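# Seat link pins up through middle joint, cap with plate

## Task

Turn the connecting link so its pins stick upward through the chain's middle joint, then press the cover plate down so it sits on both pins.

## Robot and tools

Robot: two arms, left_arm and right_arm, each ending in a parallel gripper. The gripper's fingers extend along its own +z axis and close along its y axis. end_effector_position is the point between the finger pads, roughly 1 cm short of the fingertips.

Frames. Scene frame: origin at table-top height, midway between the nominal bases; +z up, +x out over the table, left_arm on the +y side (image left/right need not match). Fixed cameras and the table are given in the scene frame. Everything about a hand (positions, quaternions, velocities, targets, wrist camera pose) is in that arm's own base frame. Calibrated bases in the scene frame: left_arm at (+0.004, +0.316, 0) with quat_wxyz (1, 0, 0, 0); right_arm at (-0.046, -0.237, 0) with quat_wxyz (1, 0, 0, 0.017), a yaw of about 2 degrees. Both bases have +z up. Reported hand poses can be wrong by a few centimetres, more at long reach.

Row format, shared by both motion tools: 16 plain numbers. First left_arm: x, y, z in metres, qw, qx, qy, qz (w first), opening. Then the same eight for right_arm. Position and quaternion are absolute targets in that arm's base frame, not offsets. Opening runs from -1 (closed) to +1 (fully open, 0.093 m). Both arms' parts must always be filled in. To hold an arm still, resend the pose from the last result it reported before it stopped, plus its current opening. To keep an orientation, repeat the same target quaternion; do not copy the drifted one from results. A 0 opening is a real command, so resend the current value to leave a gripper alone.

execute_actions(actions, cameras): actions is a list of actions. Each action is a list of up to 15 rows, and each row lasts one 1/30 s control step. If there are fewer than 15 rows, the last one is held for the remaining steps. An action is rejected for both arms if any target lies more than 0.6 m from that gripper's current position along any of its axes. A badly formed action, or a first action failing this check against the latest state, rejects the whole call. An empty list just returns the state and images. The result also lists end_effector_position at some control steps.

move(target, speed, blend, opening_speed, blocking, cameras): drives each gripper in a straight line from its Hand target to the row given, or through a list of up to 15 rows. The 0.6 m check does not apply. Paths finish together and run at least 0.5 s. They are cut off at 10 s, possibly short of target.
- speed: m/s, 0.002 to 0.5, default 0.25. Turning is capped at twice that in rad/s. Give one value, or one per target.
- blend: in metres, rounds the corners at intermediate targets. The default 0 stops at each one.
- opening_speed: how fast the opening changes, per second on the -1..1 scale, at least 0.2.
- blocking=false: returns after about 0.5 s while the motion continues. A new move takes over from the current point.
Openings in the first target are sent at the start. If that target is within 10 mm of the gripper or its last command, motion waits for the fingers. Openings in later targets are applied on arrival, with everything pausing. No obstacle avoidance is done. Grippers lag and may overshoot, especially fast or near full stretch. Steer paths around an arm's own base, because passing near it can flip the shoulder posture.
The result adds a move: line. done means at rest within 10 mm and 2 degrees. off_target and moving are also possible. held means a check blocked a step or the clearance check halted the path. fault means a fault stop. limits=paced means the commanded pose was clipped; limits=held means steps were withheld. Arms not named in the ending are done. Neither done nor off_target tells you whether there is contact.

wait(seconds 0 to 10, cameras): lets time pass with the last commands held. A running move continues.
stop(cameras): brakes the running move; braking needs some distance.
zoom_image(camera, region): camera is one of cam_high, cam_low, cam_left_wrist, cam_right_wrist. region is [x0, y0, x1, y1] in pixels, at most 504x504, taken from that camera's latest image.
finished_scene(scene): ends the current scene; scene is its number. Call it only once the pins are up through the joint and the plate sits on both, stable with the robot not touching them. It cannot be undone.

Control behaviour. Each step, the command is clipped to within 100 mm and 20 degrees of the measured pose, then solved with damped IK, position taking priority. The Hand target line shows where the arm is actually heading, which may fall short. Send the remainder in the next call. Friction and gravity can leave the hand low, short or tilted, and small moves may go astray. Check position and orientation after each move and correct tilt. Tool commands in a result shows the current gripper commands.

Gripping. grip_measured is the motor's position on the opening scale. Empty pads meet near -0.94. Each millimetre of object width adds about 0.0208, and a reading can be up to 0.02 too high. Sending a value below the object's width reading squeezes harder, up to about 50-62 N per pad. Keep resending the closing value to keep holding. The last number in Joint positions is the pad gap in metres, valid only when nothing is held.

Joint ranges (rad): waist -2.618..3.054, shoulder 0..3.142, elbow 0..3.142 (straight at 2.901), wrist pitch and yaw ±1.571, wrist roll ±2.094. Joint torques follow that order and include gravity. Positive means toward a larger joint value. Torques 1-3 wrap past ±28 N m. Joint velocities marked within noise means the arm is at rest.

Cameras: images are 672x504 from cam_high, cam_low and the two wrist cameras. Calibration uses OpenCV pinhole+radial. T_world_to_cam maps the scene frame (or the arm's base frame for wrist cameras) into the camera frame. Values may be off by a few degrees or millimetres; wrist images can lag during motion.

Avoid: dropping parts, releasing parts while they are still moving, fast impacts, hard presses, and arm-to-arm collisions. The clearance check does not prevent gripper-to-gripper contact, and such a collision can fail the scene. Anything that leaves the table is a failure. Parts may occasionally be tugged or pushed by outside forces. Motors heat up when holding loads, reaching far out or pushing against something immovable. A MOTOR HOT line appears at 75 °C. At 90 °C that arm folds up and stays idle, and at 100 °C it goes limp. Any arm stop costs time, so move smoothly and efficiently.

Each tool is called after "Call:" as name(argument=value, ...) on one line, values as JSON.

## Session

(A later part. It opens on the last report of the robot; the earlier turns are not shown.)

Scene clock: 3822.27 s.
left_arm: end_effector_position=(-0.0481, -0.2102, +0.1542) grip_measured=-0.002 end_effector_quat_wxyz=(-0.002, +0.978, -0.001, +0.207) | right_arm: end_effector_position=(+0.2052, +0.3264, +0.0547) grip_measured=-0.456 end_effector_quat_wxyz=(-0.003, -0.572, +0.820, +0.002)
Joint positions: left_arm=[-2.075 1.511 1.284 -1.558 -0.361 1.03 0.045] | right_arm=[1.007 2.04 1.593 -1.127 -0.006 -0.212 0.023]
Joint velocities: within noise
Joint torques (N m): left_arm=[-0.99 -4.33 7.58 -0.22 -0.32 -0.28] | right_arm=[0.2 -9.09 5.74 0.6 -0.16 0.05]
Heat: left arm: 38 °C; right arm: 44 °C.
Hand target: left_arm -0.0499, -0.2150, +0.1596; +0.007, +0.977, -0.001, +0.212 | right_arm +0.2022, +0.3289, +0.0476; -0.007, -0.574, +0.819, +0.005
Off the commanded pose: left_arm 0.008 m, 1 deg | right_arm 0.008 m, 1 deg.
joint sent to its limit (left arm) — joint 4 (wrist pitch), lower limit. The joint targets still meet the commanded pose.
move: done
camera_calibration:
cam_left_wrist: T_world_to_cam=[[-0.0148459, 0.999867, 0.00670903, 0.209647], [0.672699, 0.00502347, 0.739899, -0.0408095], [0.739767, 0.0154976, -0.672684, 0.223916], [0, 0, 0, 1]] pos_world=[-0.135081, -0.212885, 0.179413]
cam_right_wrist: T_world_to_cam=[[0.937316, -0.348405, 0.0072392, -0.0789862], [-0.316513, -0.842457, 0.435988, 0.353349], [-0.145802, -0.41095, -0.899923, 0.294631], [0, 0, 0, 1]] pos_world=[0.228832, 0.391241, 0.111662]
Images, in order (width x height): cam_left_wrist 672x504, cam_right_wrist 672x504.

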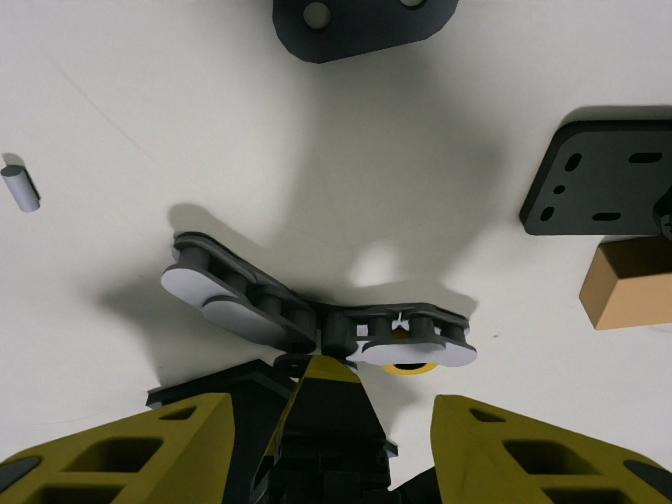

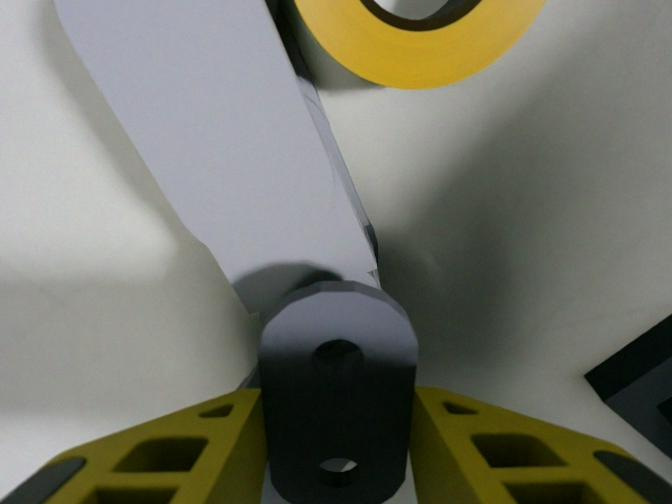

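Call:
move(target=[[-0.05,-0.215,0.16,0,0.9763,0,0.2164,0.0,0.1958,0.3293,0.075,-0.006,-0.5736,0.8192,0.005,-0.55],[-0.05,-0.215,0.16,0,0.9763,0,0.2164,0.0,0.2010,0.3300,0.0460,-0.007,-0.5736,0.8192,0.005,-0.55]], speed=0.08, cameras=["cam_left_wrist","cam_right_wrist"])

Call:
zoom_image(camera="cam_left_wrist", region=[260, 330, 380, 420])

Call:
zoom_image(camera="cam_right_wrist", region=[300, 260, 380, 400])

Scene clock: 3834.83 s.
left_arm: end_effector_position=(-0.0481, -0.2102, +0.1542) grip_measured=-0.002 end_effector_quat_wxyz=(-0.002, +0.978, -0.001, +0.207) | right_arm: end_effector_position=(+0.2010, +0.3293, +0.0538) grip_measured=-0.456 end_effector_quat_wxyz=(-0.002, -0.574, +0.819, +0.003)
Joint positions: left_arm=[-2.075 1.511 1.284 -1.558 -0.361 1.03 0.045] | right_arm=[1.02 2.04 1.589 -1.121 -0.007 -0.204 0.023]
Joint velocities: within noise
Joint torques (N m): left_arm=[-0.99 -4.31 7.6 -0.22 -0.33 -0.27] | right_arm=[-0.44 -9.05 5.74 0.57 -0.11 -0.02]
Heat: left arm: 38 °C; right arm: 45 °C.
Hand target: left_arm -0.0499, -0.2150, +0.1596; +0.007, +0.977, -0.001, +0.212 | right_arm +0.2009, +0.3299, +0.0461; -0.007, -0.574, +0.819, +0.005
Off the commanded pose: left_arm 0.008 m, 1 deg | right_arm 0.008 m, 1 deg.
joint sent to its limit (left arm) — joint 4 (wrist pitch), lower limit. The joint targets still meet the commanded pose.
move: done
camera_calibration:
cam_left_wrist: T_world_to_cam=[[-0.0148459, 0.999867, 0.00670903, 0.209647], [0.672699, 0.00502347, 0.739899, -0.0408095], [0.739767, 0.0154976, -0.672684, 0.223916], [0, 0, 0, 1]] pos_world=[-0.135081, -0.212885, 0.179413]
cam_right_wrist: T_world_to_cam=[[0.939289, -0.343049, 0.00725773, -0.0762314], [-0.311978, -0.845026, 0.434282, 0.354879], [-0.142847, -0.410181, -0.900748, 0.293655], [0, 0, 0, 1]] pos_world=[0.224265, 0.394182, 0.110944]
Images, in order (width x height): cam_left_wrist 672x504, cam_right_wrist 672x504.

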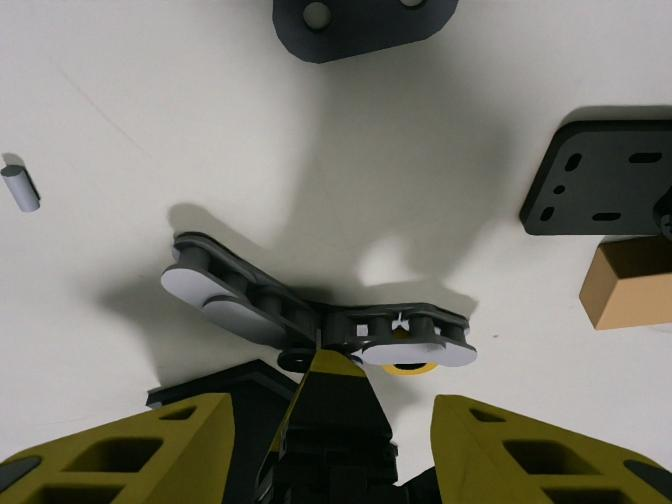

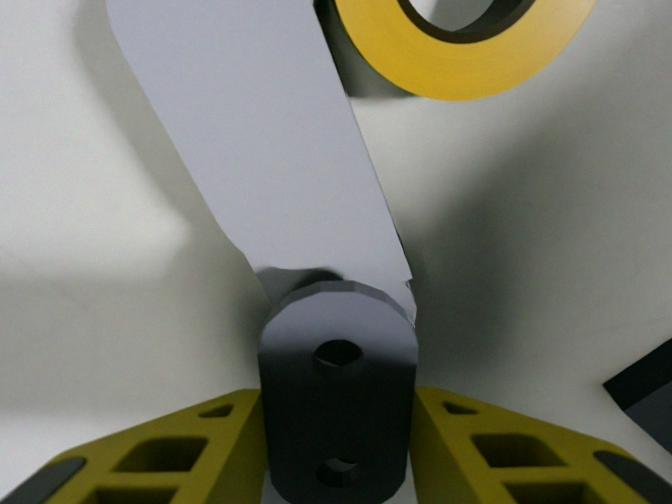

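Scaled by 4.200 from the camera's 672x504 image, which has a finer 960x720 frame.

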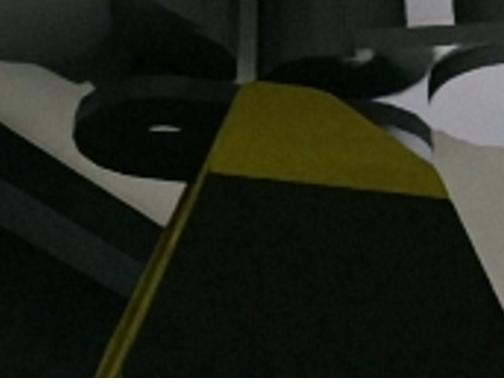

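Scaled by 3.600 from the camera's 672x504 image, which has a finer 960x720 frame.

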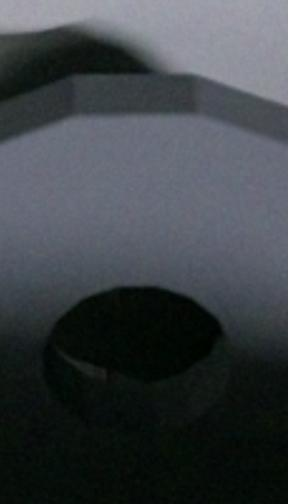

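Call:
move(target=[-0.05,-0.215,0.16,0,0.9763,0,0.2164,0.0,0.2022,0.3280,0.0380,-0.009,-0.5736,0.8192,0.004,-0.55], speed=0.04, cameras=["cam_left_wrist","cam_right_wrist"])

Call:
zoom_image(camera="cam_left_wrist", region=[260, 330, 380, 420])

Call:
zoom_image(camera="cam_right_wrist", region=[300, 260, 380, 400])

Scene clock: 3875.17 s.
left_arm: end_effector_position=(-0.0481, -0.2102, +0.1542) grip_measured=-0.002 end_effector_quat_wxyz=(-0.002, +0.978, -0.001, +0.207) | right_arm: end_effector_position=(+0.2014, +0.3298, +0.0512) grip_measured=-0.456 end_effector_quat_wxyz=(+0.000, -0.574, +0.818, +0.004)
Joint positions: left_arm=[-2.075 1.511 1.284 -1.558 -0.361 1.03 0.045] | right_arm=[1.02 2.04 1.579 -1.106 -0.007 -0.204 0.023]
Joint velocities: within noise
Joint torques (N m): left_arm=[-0.99 -4.3 7.6 -0.22 -0.32 -0.27] | right_arm=[-1.03 -8.34 4.49 0.69 -0.11 -0.09]
Heat: left arm: 39 °C; right arm: 46 °C.
Hand target: left_arm -0.0499, -0.2150, +0.1596; +0.007, +0.977, -0.001, +0.212 | right_arm +0.2019, +0.3277, +0.0382; -0.009, -0.574, +0.819, +0.004
Off the commanded pose: left_arm 0.008 m, 1 deg | right_arm 0.013 m, 1 deg.
joint sent to its limit (left arm) — joint 4 (wrist pitch), lower limit. The joint targets still meet the commanded pose.
move: off_target (right_arm)
camera_calibration:
cam_left_wrist: T_world_to_cam=[[-0.0148459, 0.999867, 0.00670903, 0.209647], [0.672699, 0.00502347, 0.739899, -0.0408095], [0.739767, 0.0154976, -0.672684, 0.223916], [0, 0, 0, 1]] pos_world=[-0.135081, -0.212885, 0.179413]
cam_right_wrist: T_world_to_cam=[[0.939269, -0.343082, 0.00824737, -0.0763729], [-0.3131, -0.846852, 0.429896, 0.357626], [-0.140505, -0.406371, -0.902841, 0.28993], [0, 0, 0, 1]] pos_world=[0.224444, 0.394473, 0.108648]
Images, in order (width x height): cam_left_wrist 672x504, cam_right_wrist 672x504.

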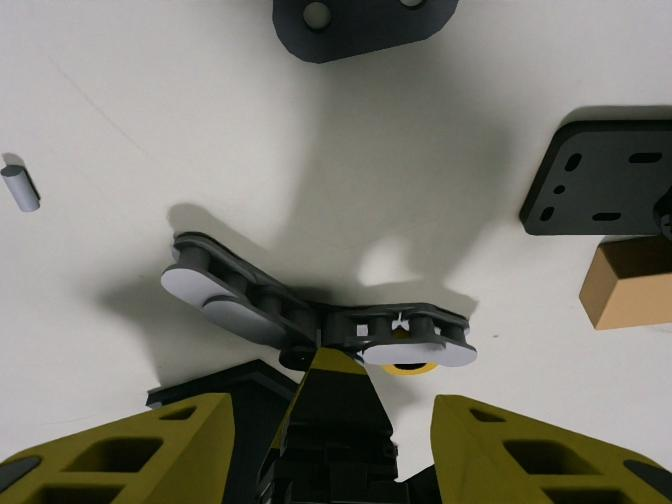

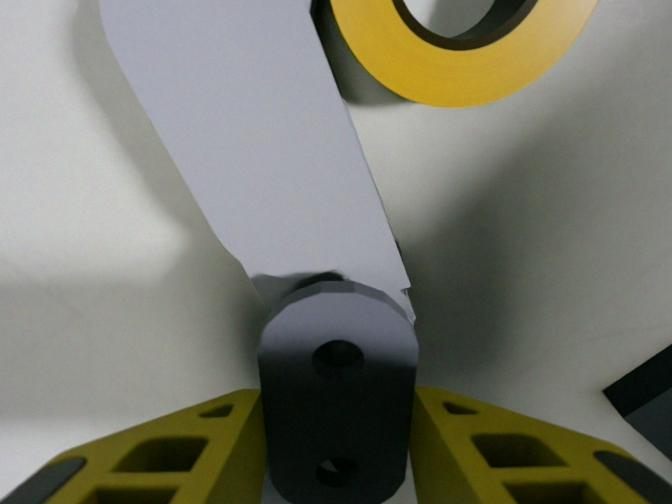

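Scaled by 4.200 from the camera's 672x504 image, which has a finer 960x720 frame.

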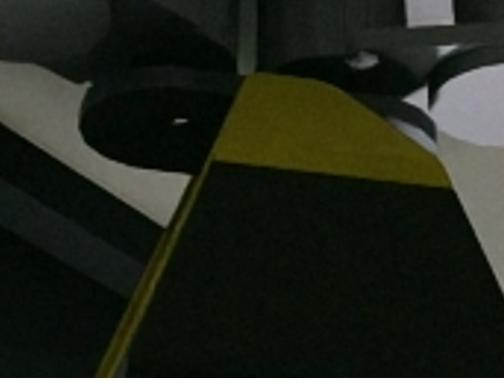

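Scaled by 3.600 from the camera's 672x504 image, which has a finer 960x720 frame.

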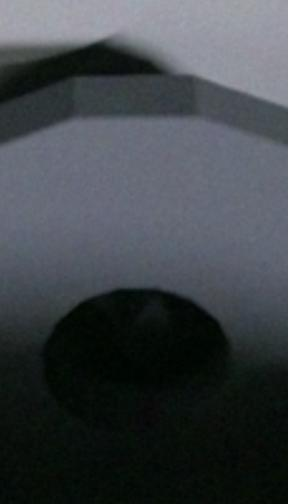

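Call:
move(target=[[-0.05,-0.215,0.16,0,0.9763,0,0.2164,0.0,0.1985,0.3215,0.075,-0.006,-0.5736,0.8192,0.005,-0.55],[-0.05,-0.215,0.16,0,0.9763,0,0.2164,0.0,0.2015,0.3272,0.0440,-0.009,-0.5736,0.8192,0.004,-0.55]], speed=0.08, cameras=["cam_left_wrist","cam_right_wrist"])

Call:
zoom_image(camera="cam_left_wrist", region=[260, 330, 380, 420])

Call:
zoom_image(camera="cam_right_wrist", region=[300, 260, 380, 400])

Scene clock: 3895.67 s.
left_arm: end_effector_position=(-0.0481, -0.2102, +0.1542) grip_measured=-0.002 end_effector_quat_wxyz=(-0.002, +0.978, -0.001, +0.207) | right_arm: end_effector_position=(+0.2000, +0.3276, +0.0523) grip_measured=-0.456 end_effector_quat_wxyz=(-0.003, -0.574, +0.819, +0.002)
Joint positions: left_arm=[-2.075 1.511 1.284 -1.558 -0.361 1.03 0.045] | right_arm=[1.02 2.037 1.579 -1.117 -0.007 -0.204 0.023]
Joint velocities: within noise
Joint torques (N m): left_arm=[-0.99 -4.33 7.6 -0.23 -0.32 -0.27] | right_arm=[-0.83 -8.88 5.48 0.55 -0.13 -0.11]
Heat: left arm: 39 °C; right arm: 45 °C.
Hand target: left_arm -0.0499, -0.2150, +0.1596; +0.007, +0.977, -0.001, +0.212 | right_arm +0.2013, +0.3270, +0.0441; -0.009, -0.574, +0.819, +0.004
Off the commanded pose: left_arm 0.008 m, 1 deg | right_arm 0.008 m, 1 deg.
joint sent to its limit (left arm) — joint 4 (wrist pitch), lower limit. The joint targets still meet the commanded pose.
move: done
camera_calibration:
cam_left_wrist: T_world_to_cam=[[-0.0148459, 0.999867, 0.00670903, 0.209647], [0.672699, 0.00502347, 0.739899, -0.0408095], [0.739767, 0.0154976, -0.672684, 0.223916], [0, 0, 0, 1]] pos_world=[-0.135081, -0.212885, 0.179413]
cam_right_wrist: T_world_to_cam=[[0.939302, -0.343029, 0.00657248, -0.0758024], [-0.311194, -0.843751, 0.437312, 0.353072], [-0.144465, -0.412813, -0.899286, 0.292568], [0, 0, 0, 1]] pos_world=[0.223341, 0.392679, 0.109198]
Images, in order (width x height): cam_left_wrist 672x504, cam_right_wrist 672x504.

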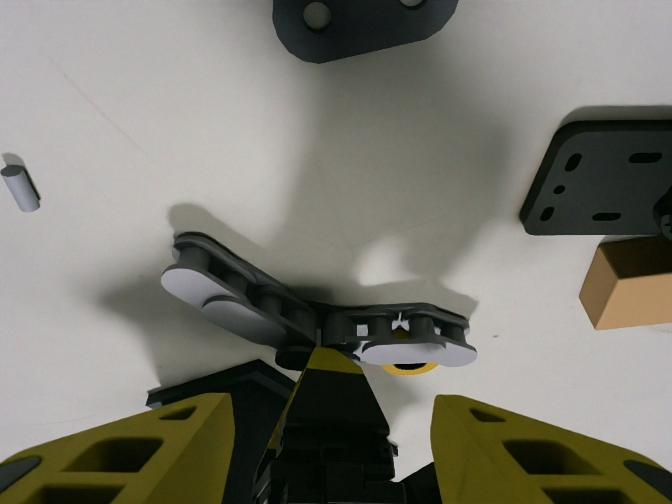

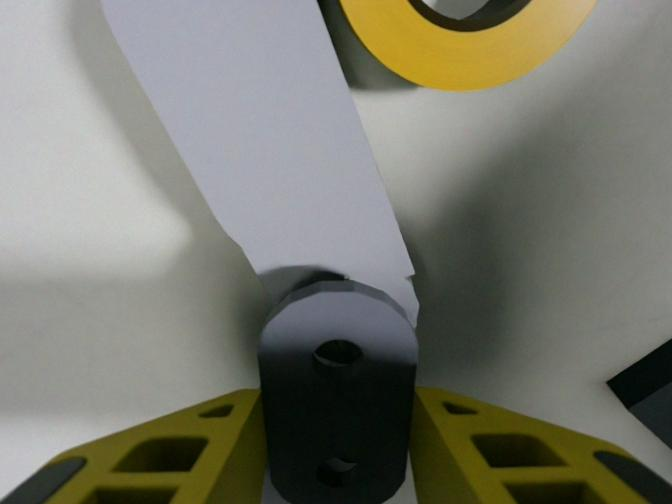

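Scaled by 4.200 from the camera's 672x504 image, which has a finer 960x720 frame.

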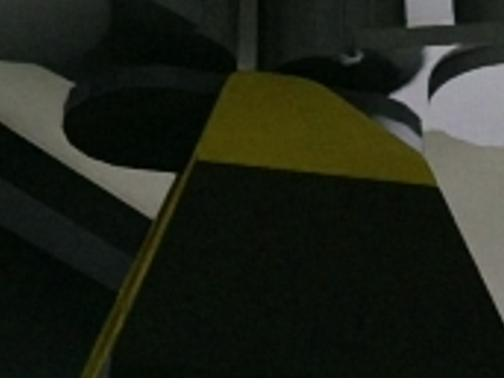

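Scaled by 3.600 from the camera's 672x504 image, which has a finer 960x720 frame.

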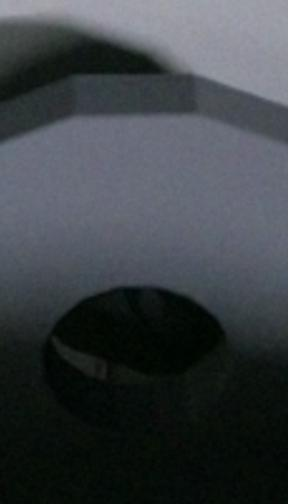

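Call:
zoom_image(camera="cam_right_wrist", region=[308, 330, 370, 390])

Call:
zoom_image(camera="cam_left_wrist", region=[270, 340, 370, 375])

Scaled by 8.129 from the camera's 672x504 image, which has a finer 960x720 frame.

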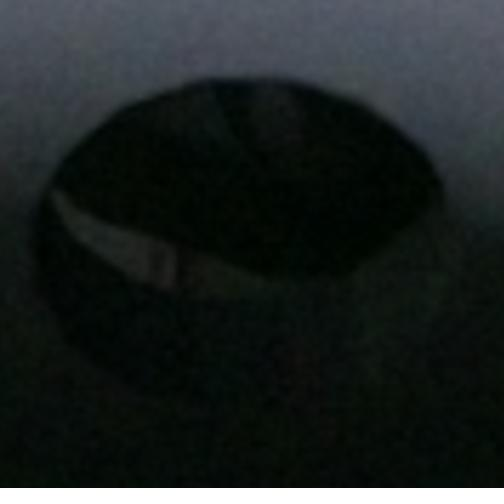

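Scaled by 5.040 from the camera's 672x504 image, which has a finer 960x720 frame.

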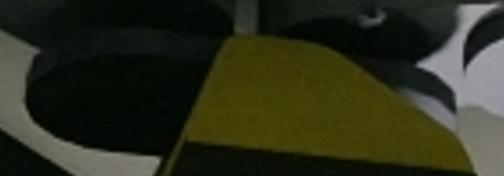

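Call:
move(target=[-0.05,-0.215,0.16,0,0.9763,0,0.2164,0.0,0.2012,0.3255,0.0350,-0.012,-0.5736,0.8192,0.003,-0.55], speed=0.04, cameras=["cam_left_wrist","cam_right_wrist"])

Call:
zoom_image(camera="cam_left_wrist", region=[260, 330, 380, 420])

Call:
zoom_image(camera="cam_right_wrist", region=[300, 260, 380, 400])

Scene clock: 3908.33 s.
left_arm: end_effector_position=(-0.0481, -0.2102, +0.1542) grip_measured=-0.002 end_effector_quat_wxyz=(-0.002, +0.978, -0.001, +0.207) | right_arm: end_effector_position=(+0.2002, +0.3279, +0.0506) grip_measured=-0.456 end_effector_quat_wxyz=(-0.002, -0.575, +0.818, +0.003)
Joint positions: left_arm=[-2.075 1.511 1.284 -1.558 -0.361 1.03 0.045] | right_arm=[1.02 2.037 1.572 -1.107 -0.007 -0.205 0.023]
Joint velocities: within noise
Joint torques (N m): left_arm=[-0.96 -4.3 7.61 -0.22 -0.33 -0.28] | right_arm=[-1.13 -8.18 3.79 0.76 -0.11 -0.11]
Heat: left arm: 39 °C; right arm: 45 °C.
Hand target: left_arm -0.0499, -0.2150, +0.1596; +0.007, +0.977, -0.001, +0.212 | right_arm +0.2009, +0.3251, +0.0355; -0.012, -0.574, +0.819, +0.003
Off the commanded pose: left_arm 0.008 m, 1 deg | right_arm 0.016 m, 1 deg.
joint sent to its limit (left arm) — joint 4 (wrist pitch), lower limit. The joint targets still meet the commanded pose.
move: off_target (right_arm)
camera_calibration:
cam_left_wrist: T_world_to_cam=[[-0.0148459, 0.999867, 0.00670903, 0.209647], [0.672699, 0.00502347, 0.739899, -0.0408095], [0.739767, 0.0154976, -0.672684, 0.223916], [0, 0, 0, 1]] pos_world=[-0.135081, -0.212885, 0.179413]
cam_right_wrist: T_world_to_cam=[[0.939422, -0.342688, 0.00718157, -0.0760294], [-0.311569, -0.845005, 0.434616, 0.354751], [-0.14287, -0.410526, -0.900587, 0.290196], [0, 0, 0, 1]] pos_world=[0.223413, 0.392845, 0.107712]
Images, in order (width x height): cam_left_wrist 672x504, cam_right_wrist 672x504.

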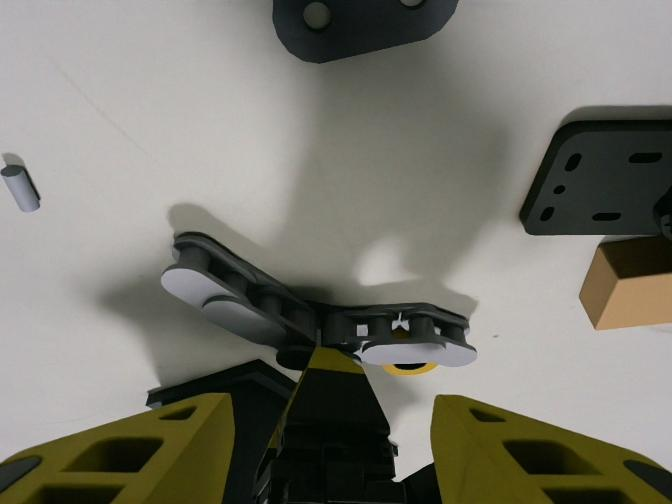

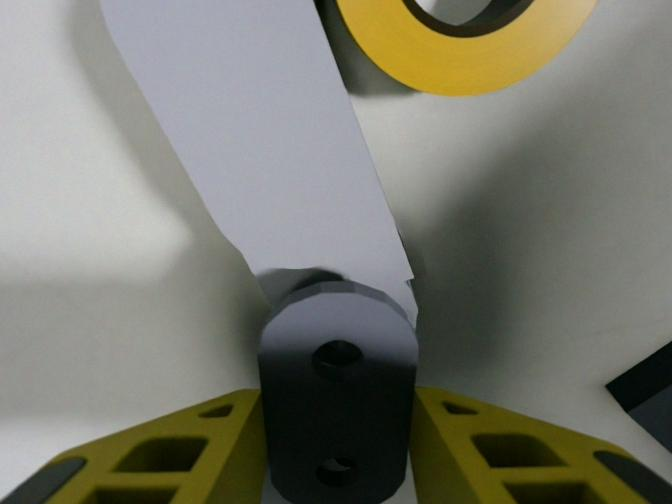

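Scaled by 4.200 from the camera's 672x504 image, which has a finer 960x720 frame.

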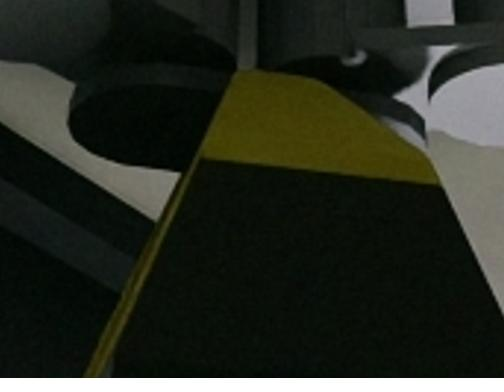

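Scaled by 3.600 from the camera's 672x504 image, which has a finer 960x720 frame.

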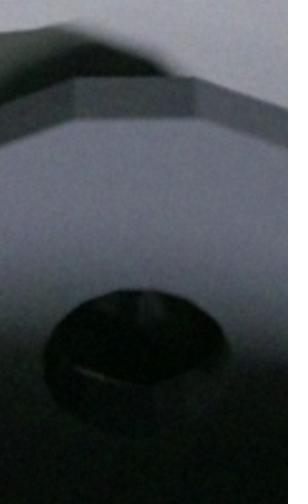

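Call:
move(target=[[-0.05,-0.215,0.16,0,0.9763,0,0.2164,0.0,0.2047,0.3202,0.068,-0.006,-0.5736,0.8192,0.005,-0.55],[-0.05,-0.215,0.16,0,0.9763,0,0.2164,0.0,0.1961,0.3279,0.068,-0.006,-0.5736,0.8192,0.005,-0.55],[-0.05,-0.215,0.16,0,0.9763,0,0.2164,0.0,0.2013,0.3276,0.0440,-0.008,-0.5736,0.8192,0.004,-0.55]], speed=0.06, cameras=["cam_left_wrist","cam_right_wrist"])

Call:
zoom_image(camera="cam_left_wrist", region=[260, 330, 380, 420])

Call:
zoom_image(camera="cam_right_wrist", region=[300, 260, 380, 400])

Scene clock: 3926.83 s.
left_arm: end_effector_position=(-0.0481, -0.2102, +0.1542) grip_measured=-0.002 end_effector_quat_wxyz=(-0.002, +0.978, -0.001, +0.207) | right_arm: end_effector_position=(+0.2008, +0.3274, +0.0524) grip_measured=-0.456 end_effector_quat_wxyz=(-0.003, -0.575, +0.818, +0.004)
Joint positions: left_arm=[-2.075 1.511 1.284 -1.558 -0.361 1.03 0.045] | right_arm=[1.016 2.036 1.577 -1.114 -0.01 -0.208 0.023]
Joint velocities: within noise
Joint torques (N m): left_arm=[-0.99 -4.3 7.6 -0.22 -0.33 -0.27] | right_arm=[-0.54 -8.62 5.57 0.53 -0.1 -0.05]
Heat: left arm: 39 °C; right arm: 44 °C.
Hand target: left_arm -0.0499, -0.2150, +0.1596; +0.007, +0.977, -0.001, +0.212 | right_arm +0.2011, +0.3274, +0.0441; -0.008, -0.574, +0.819, +0.004
Off the commanded pose: left_arm 0.008 m, 1 deg | right_arm 0.008 m, 1 deg.
joint sent to its limit (left arm) — joint 4 (wrist pitch), lower limit. The joint targets still meet the commanded pose.
move: done
camera_calibration:
cam_left_wrist: T_world_to_cam=[[-0.0148459, 0.999867, 0.00670903, 0.209647], [0.672699, 0.00502347, 0.739899, -0.0408095], [0.739767, 0.0154976, -0.672684, 0.223916], [0, 0, 0, 1]] pos_world=[-0.135081, -0.212885, 0.179413]
cam_right_wrist: T_world_to_cam=[[0.939436, -0.342699, 0.00403829, -0.076647], [-0.310275, -0.84543, 0.434716, 0.353647], [-0.145563, -0.409641, -0.900558, 0.291896], [0, 0, 0, 1]] pos_world=[0.224222, 0.392289, 0.109442]
Images, in order (width x height): cam_left_wrist 672x504, cam_right_wrist 672x504.

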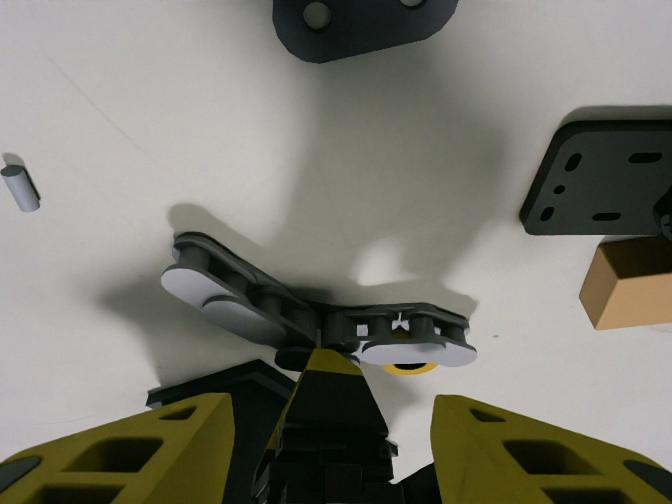

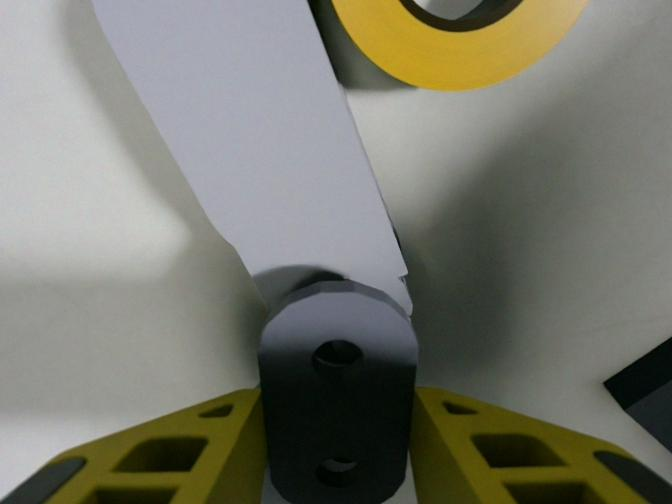

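Scaled by 4.200 from the camera's 672x504 image, which has a finer 960x720 frame.

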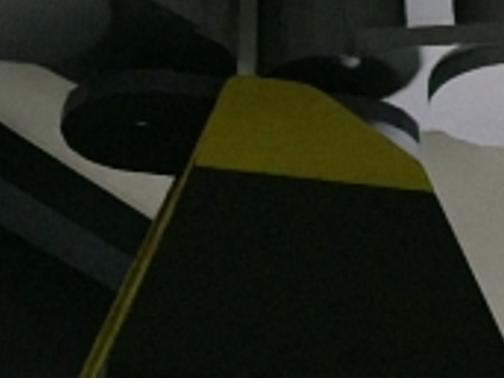

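Scaled by 3.600 from the camera's 672x504 image, which has a finer 960x720 frame.

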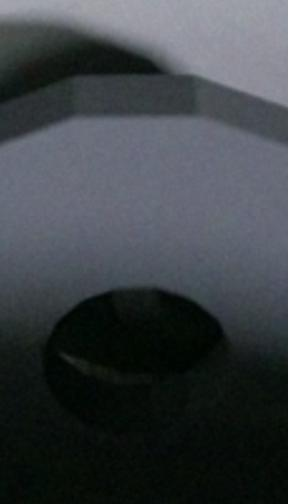

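Call:
move(target=[-0.05,-0.215,0.16,0,0.9763,0,0.2164,0.0,0.2013,0.3260,0.0370,-0.011,-0.5736,0.8192,0.003,-0.55], speed=0.04, cameras=["cam_left_wrist","cam_right_wrist"])

Call:
zoom_image(camera="cam_left_wrist", region=[260, 330, 380, 420])

Call:
zoom_image(camera="cam_right_wrist", region=[300, 260, 380, 400])

Scene clock: 3940.17 s.
left_arm: end_effector_position=(-0.0481, -0.2102, +0.1542) grip_measured=-0.002 end_effector_quat_wxyz=(-0.002, +0.978, -0.001, +0.207) | right_arm: end_effector_position=(+0.2010, +0.3277, +0.0510) grip_measured=-0.456 end_effector_quat_wxyz=(-0.002, -0.575, +0.818, +0.005)
Joint positions: left_arm=[-2.075 1.511 1.284 -1.558 -0.361 1.03 0.045] | right_arm=[1.016 2.036 1.572 -1.107 -0.01 -0.208 0.023]
Joint velocities: within noise
Joint torques (N m): left_arm=[-0.98 -4.31 7.58 -0.22 -0.33 -0.28] | right_arm=[-0.69 -8.05 4.4 0.69 -0.07 -0.06]
Heat: left arm: 39 °C; right arm: 44 °C.
Hand target: left_arm -0.0499, -0.2150, +0.1596; +0.007, +0.977, -0.001, +0.212 | right_arm +0.2010, +0.3257, +0.0373; -0.011, -0.574, +0.819, +0.003
Off the commanded pose: left_arm 0.008 m, 1 deg | right_arm 0.014 m, 1 deg.
joint sent to its limit (left arm) — joint 4 (wrist pitch), lower limit. The joint targets still meet the commanded pose.
move: off_target (right_arm)
camera_calibration:
cam_left_wrist: T_world_to_cam=[[-0.0148459, 0.999867, 0.00670903, 0.209647], [0.672699, 0.00502347, 0.739899, -0.0408095], [0.739767, 0.0154976, -0.672684, 0.223916], [0, 0, 0, 1]] pos_world=[-0.135081, -0.212885, 0.179413]
cam_right_wrist: T_world_to_cam=[[0.939431, -0.342708, 0.00450364, -0.0767144], [-0.310798, -0.846274, 0.432696, 0.354932], [-0.144477, -0.407888, -0.901529, 0.290078], [0, 0, 0, 1]] pos_world=[0.22429, 0.392399, 0.108282]
Images, in order (width x height): cam_left_wrist 672x504, cam_right_wrist 672x504.

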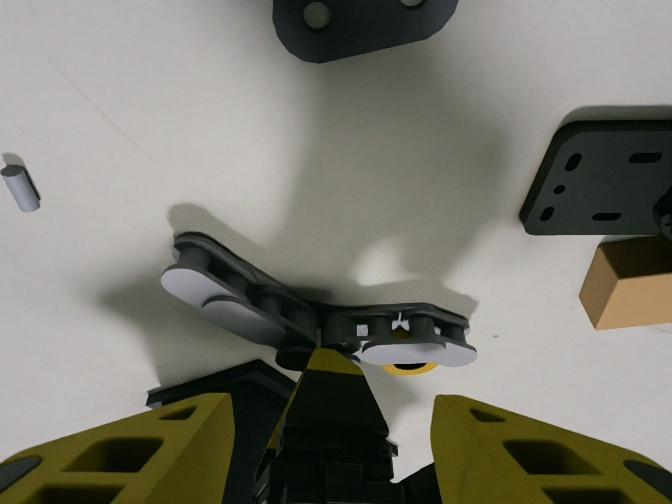

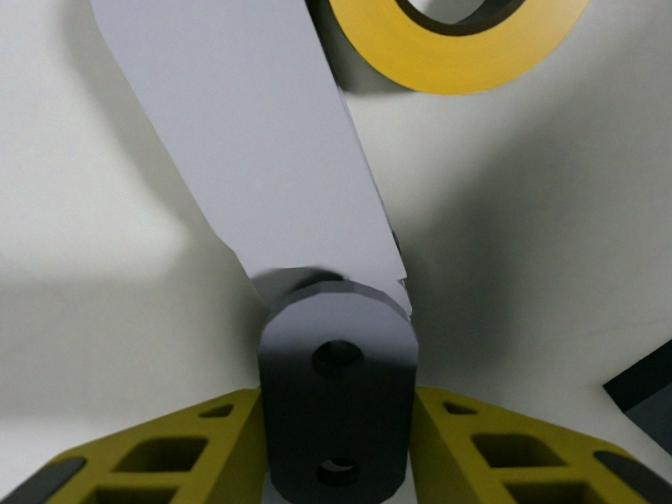

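Scaled by 4.200 from the camera's 672x504 image, which has a finer 960x720 frame.

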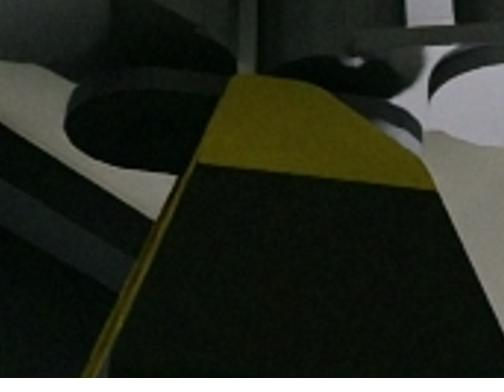

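Scaled by 3.600 from the camera's 672x504 image, which has a finer 960x720 frame.

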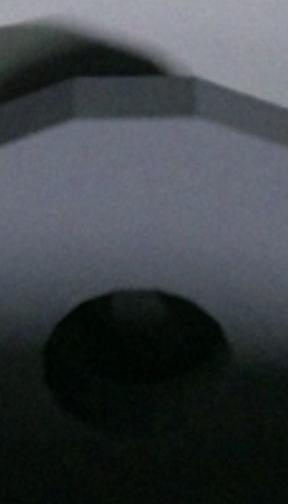

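Call:
move(target=[[-0.05,-0.215,0.16,0,0.9763,0,0.2164,0.0,0.2060,0.3193,0.068,-0.006,-0.5736,0.8192,0.005,-0.55],[-0.05,-0.215,0.16,0,0.9763,0,0.2164,0.0,0.1974,0.3271,0.068,-0.006,-0.5736,0.8192,0.005,-0.55],[-0.05,-0.215,0.16,0,0.9763,0,0.2164,0.0,0.2026,0.3268,0.0440,-0.008,-0.5736,0.8192,0.004,-0.55]], speed=0.06, cameras=["cam_left_wrist","cam_right_wrist"])

Call:
zoom_image(camera="cam_left_wrist", region=[260, 330, 380, 420])

Call:
zoom_image(camera="cam_right_wrist", region=[300, 260, 380, 400])

Scene clock: 3981.63 s.
left_arm: end_effector_position=(-0.0481, -0.2102, +0.1542) grip_measured=-0.002 end_effector_quat_wxyz=(-0.002, +0.978, -0.001, +0.207) | right_arm: end_effector_position=(+0.2021, +0.3268, +0.0525) grip_measured=-0.456 end_effector_quat_wxyz=(-0.003, -0.575, +0.818, +0.004)
Joint positions: left_arm=[-2.075 1.511 1.284 -1.558 -0.361 1.03 0.045] | right_arm=[1.012 2.036 1.578 -1.114 -0.01 -0.212 0.023]
Joint velocities: within noise
Joint torques (N m): left_arm=[-0.99 -4.3 7.6 -0.22 -0.32 -0.27] | right_arm=[-0.76 -8.92 5.41 0.61 -0.06 -0.02]
Heat: left arm: 39 °C; right arm: 43 °C.
Hand target: left_arm -0.0499, -0.2150, +0.1596; +0.007, +0.977, -0.001, +0.212 | right_arm +0.2026, +0.3267, +0.0441; -0.008, -0.573, +0.819, +0.004
Off the commanded pose: left_arm 0.008 m, 1 deg | right_arm 0.008 m, 1 deg.
joint sent to its limit (left arm) — joint 4 (wrist pitch), lower limit. The joint targets still meet the commanded pose.
move: done
camera_calibration:
cam_left_wrist: T_world_to_cam=[[-0.0148459, 0.999867, 0.00670903, 0.209647], [0.672699, 0.00502347, 0.739899, -0.0408095], [0.739767, 0.0154976, -0.672684, 0.223916], [0, 0, 0, 1]] pos_world=[-0.135081, -0.212885, 0.179413]
cam_right_wrist: T_world_to_cam=[[0.939437, -0.342702, 0.00374354, -0.078027], [-0.310229, -0.845674, 0.434275, 0.353549], [-0.145661, -0.409135, -0.900773, 0.291767], [0, 0, 0, 1]] pos_world=[0.225482, 0.391619, 0.109571]
Images, in order (width x height): cam_left_wrist 672x504, cam_right_wrist 672x504.

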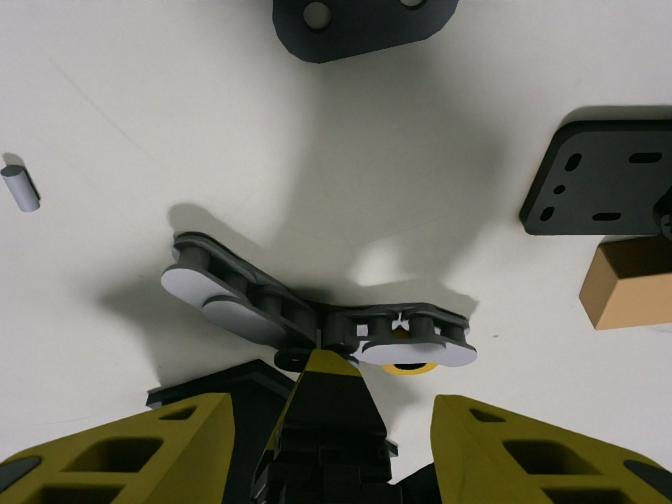

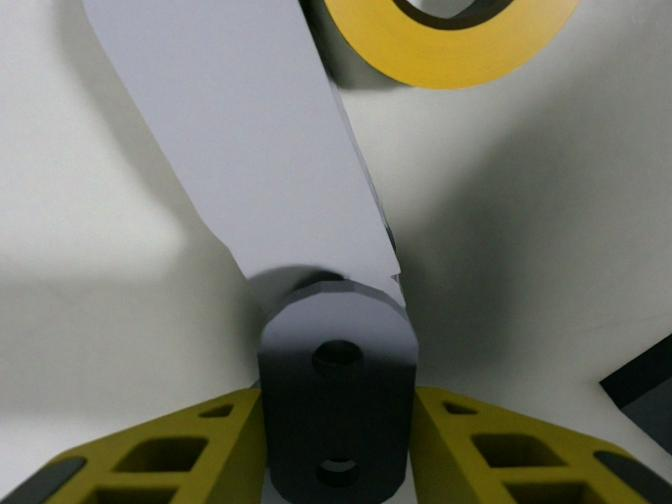

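Scaled by 4.200 from the camera's 672x504 image, which has a finer 960x720 frame.

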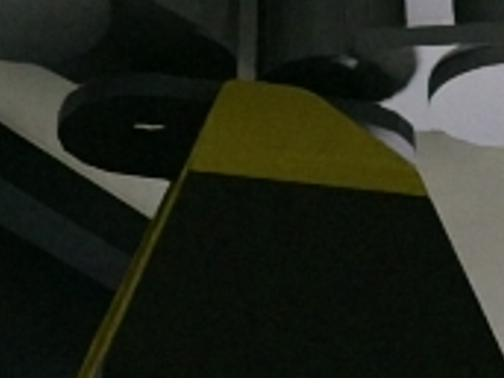

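Scaled by 3.600 from the camera's 672x504 image, which has a finer 960x720 frame.

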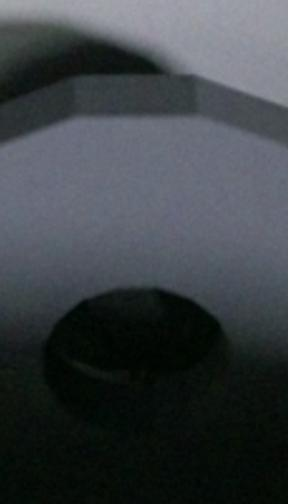

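Call:
move(target=[-0.05,-0.215,0.16,0,0.9763,0,0.2164,0.0,0.2026,0.3253,0.0370,-0.011,-0.5736,0.8192,0.003,-0.55], speed=0.04, cameras=["cam_left_wrist","cam_right_wrist"])

Call:
zoom_image(camera="cam_left_wrist", region=[260, 330, 380, 420])

Call:
zoom_image(camera="cam_right_wrist", region=[300, 260, 380, 400])

Scene clock: 4021.43 s.
left_arm: end_effector_position=(-0.0481, -0.2102, +0.1542) grip_measured=-0.002 end_effector_quat_wxyz=(-0.002, +0.978, -0.001, +0.207) | right_arm: end_effector_position=(+0.2025, +0.3275, +0.0454) grip_measured=-0.456 end_effector_quat_wxyz=(-0.002, -0.575, +0.818, +0.005)
Joint positions: left_arm=[-2.075 1.511 1.284 -1.558 -0.361 1.03 0.045] | right_arm=[1.012 2.045 1.562 -1.089 -0.01 -0.212 0.023]
Joint velocities: within noise
Joint torques (N m): left_arm=[-0.99 -4.31 7.6 -0.22 -0.32 -0.27] | right_arm=[-0.7 -8.79 5.3 0.49 -0.05 -0.05]
Heat: left arm: 40 °C; right arm: 43 °C.
Hand target: left_arm -0.0499, -0.2150, +0.1596; +0.007, +0.977, -0.001, +0.212 | right_arm +0.2025, +0.3251, +0.0371; -0.011, -0.573, +0.819, +0.003
Off the commanded pose: left_arm 0.008 m, 1 deg | right_arm 0.009 m, 1 deg.
joint sent to its limit (left arm) — joint 4 (wrist pitch), lower limit. The joint targets still meet the commanded pose.
move: done
camera_calibration:
cam_left_wrist: T_world_to_cam=[[-0.0148459, 0.999867, 0.00670903, 0.209647], [0.672699, 0.00502347, 0.739899, -0.0408095], [0.739767, 0.0154976, -0.672684, 0.223916], [0, 0, 0, 1]] pos_world=[-0.135081, -0.212885, 0.179413]
cam_right_wrist: T_world_to_cam=[[0.939435, -0.342705, 0.0039015, -0.0781816], [-0.310404, -0.845954, 0.433602, 0.35751], [-0.145297, -0.408552, -0.901096, 0.28553], [0, 0, 0, 1]] pos_world=[0.225906, 0.392298, 0.102578]
Images, in order (width x height): cam_left_wrist 672x504, cam_right_wrist 672x504.

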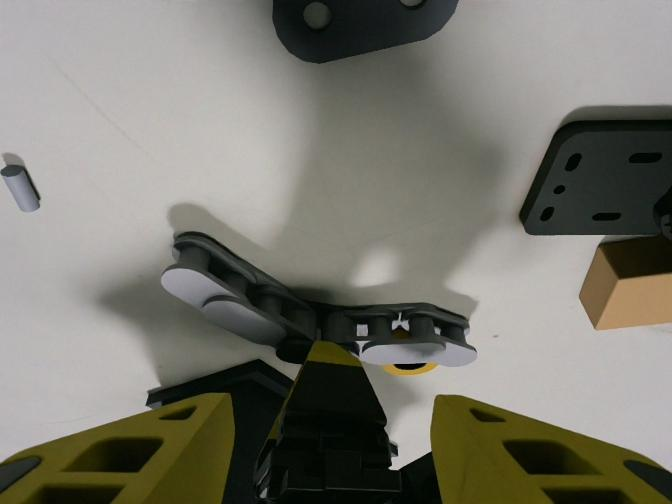

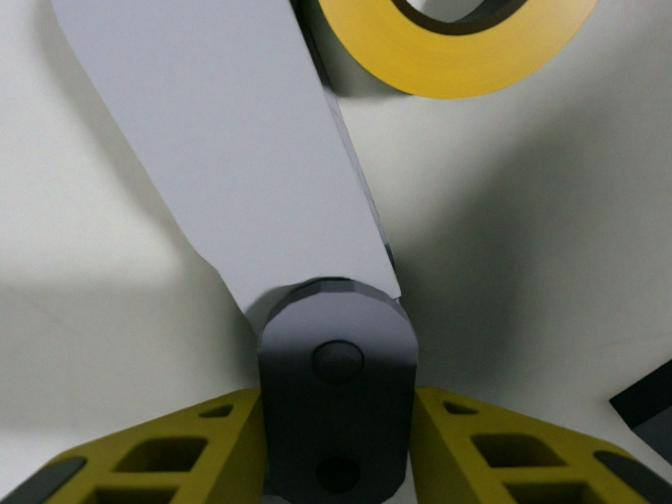

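Scaled by 4.200 from the camera's 672x504 image, which has a finer 960x720 frame.

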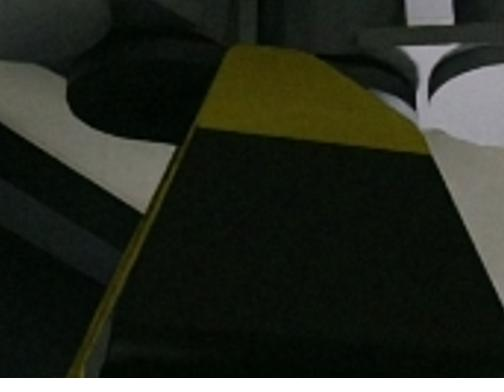

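Scaled by 3.600 from the camera's 672x504 image, which has a finer 960x720 frame.

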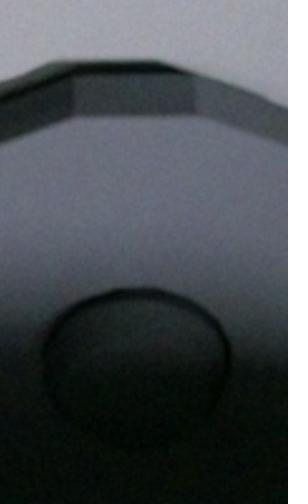

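Call:
move(target=[-0.05,-0.215,0.16,0,0.9763,0,0.2164,0.0,0.2026,0.3253,0.0310,-0.011,-0.5736,0.8192,0.003,-0.55], speed=0.04, cameras=["cam_left_wrist","cam_right_wrist"])

Call:
zoom_image(camera="cam_right_wrist", region=[230, 260, 450, 504])

Scene clock: 4027.73 s.
left_arm: end_effector_position=(-0.0481, -0.2102, +0.1542) grip_measured=-0.002 end_effector_quat_wxyz=(-0.002, +0.978, -0.001, +0.207) | right_arm: end_effector_position=(+0.2025, +0.3275, +0.0427) grip_measured=-0.456 end_effector_quat_wxyz=(-0.001, -0.575, +0.818, +0.005)
Joint positions: left_arm=[-2.075 1.511 1.284 -1.558 -0.361 1.03 0.045] | right_arm=[1.012 2.045 1.551 -1.075 -0.01 -0.212 0.023]
Joint velocities: within noise
Joint torques (N m): left_arm=[-0.98 -4.3 7.61 -0.22 -0.33 -0.27] | right_arm=[-0.87 -8.23 4.97 0.57 -0.08 -0.06]
Heat: left arm: 40 °C; right arm: 44 °C.
Hand target: left_arm -0.0499, -0.2150, +0.1596; +0.007, +0.977, -0.001, +0.212 | right_arm +0.2025, +0.3251, +0.0313; -0.011, -0.573, +0.819, +0.003
Off the commanded pose: left_arm 0.008 m, 1 deg | right_arm 0.012 m, 1 deg.
joint sent to its limit (left arm) — joint 4 (wrist pitch), lower limit. The joint targets still meet the commanded pose.
move: off_target (right_arm)
camera_calibration:
cam_left_wrist: T_world_to_cam=[[-0.0148459, 0.999867, 0.00670903, 0.209647], [0.672699, 0.00502347, 0.739899, -0.0408095], [0.739767, 0.0154976, -0.672684, 0.223916], [0, 0, 0, 1]] pos_world=[-0.135081, -0.212885, 0.179413]
cam_right_wrist: T_world_to_cam=[[0.939429, -0.342714, 0.00445436, -0.0781825], [-0.311016, -0.846934, 0.431245, 0.359195], [-0.144021, -0.40651, -0.902224, 0.282198], [0, 0, 0, 1]] pos_world=[0.225805, 0.392136, 0.100053]
Images, in order (width x height): cam_left_wrist 672x504, cam_right_wrist 672x504.

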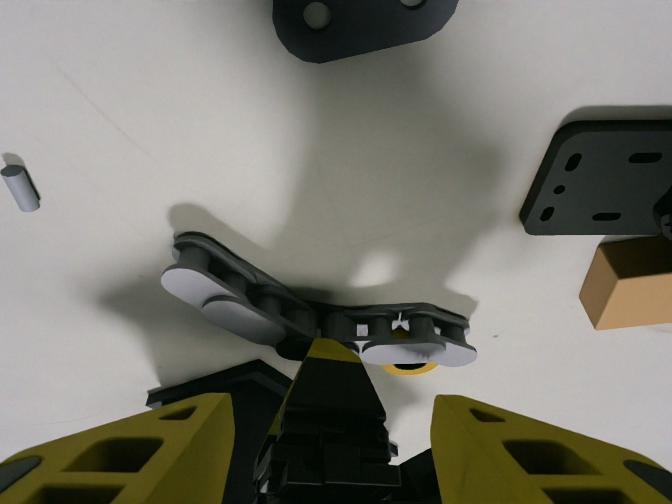

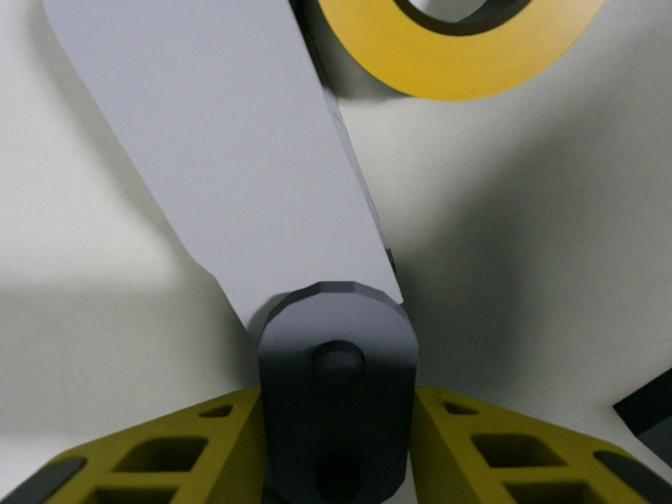

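Scaled by 2.066 from the camera's 672x504 image, which has a finer 960x720 frame.

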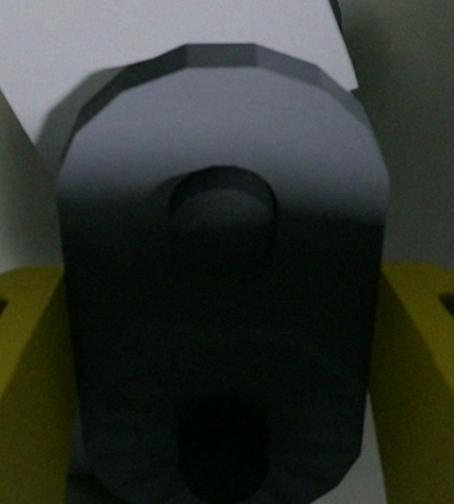

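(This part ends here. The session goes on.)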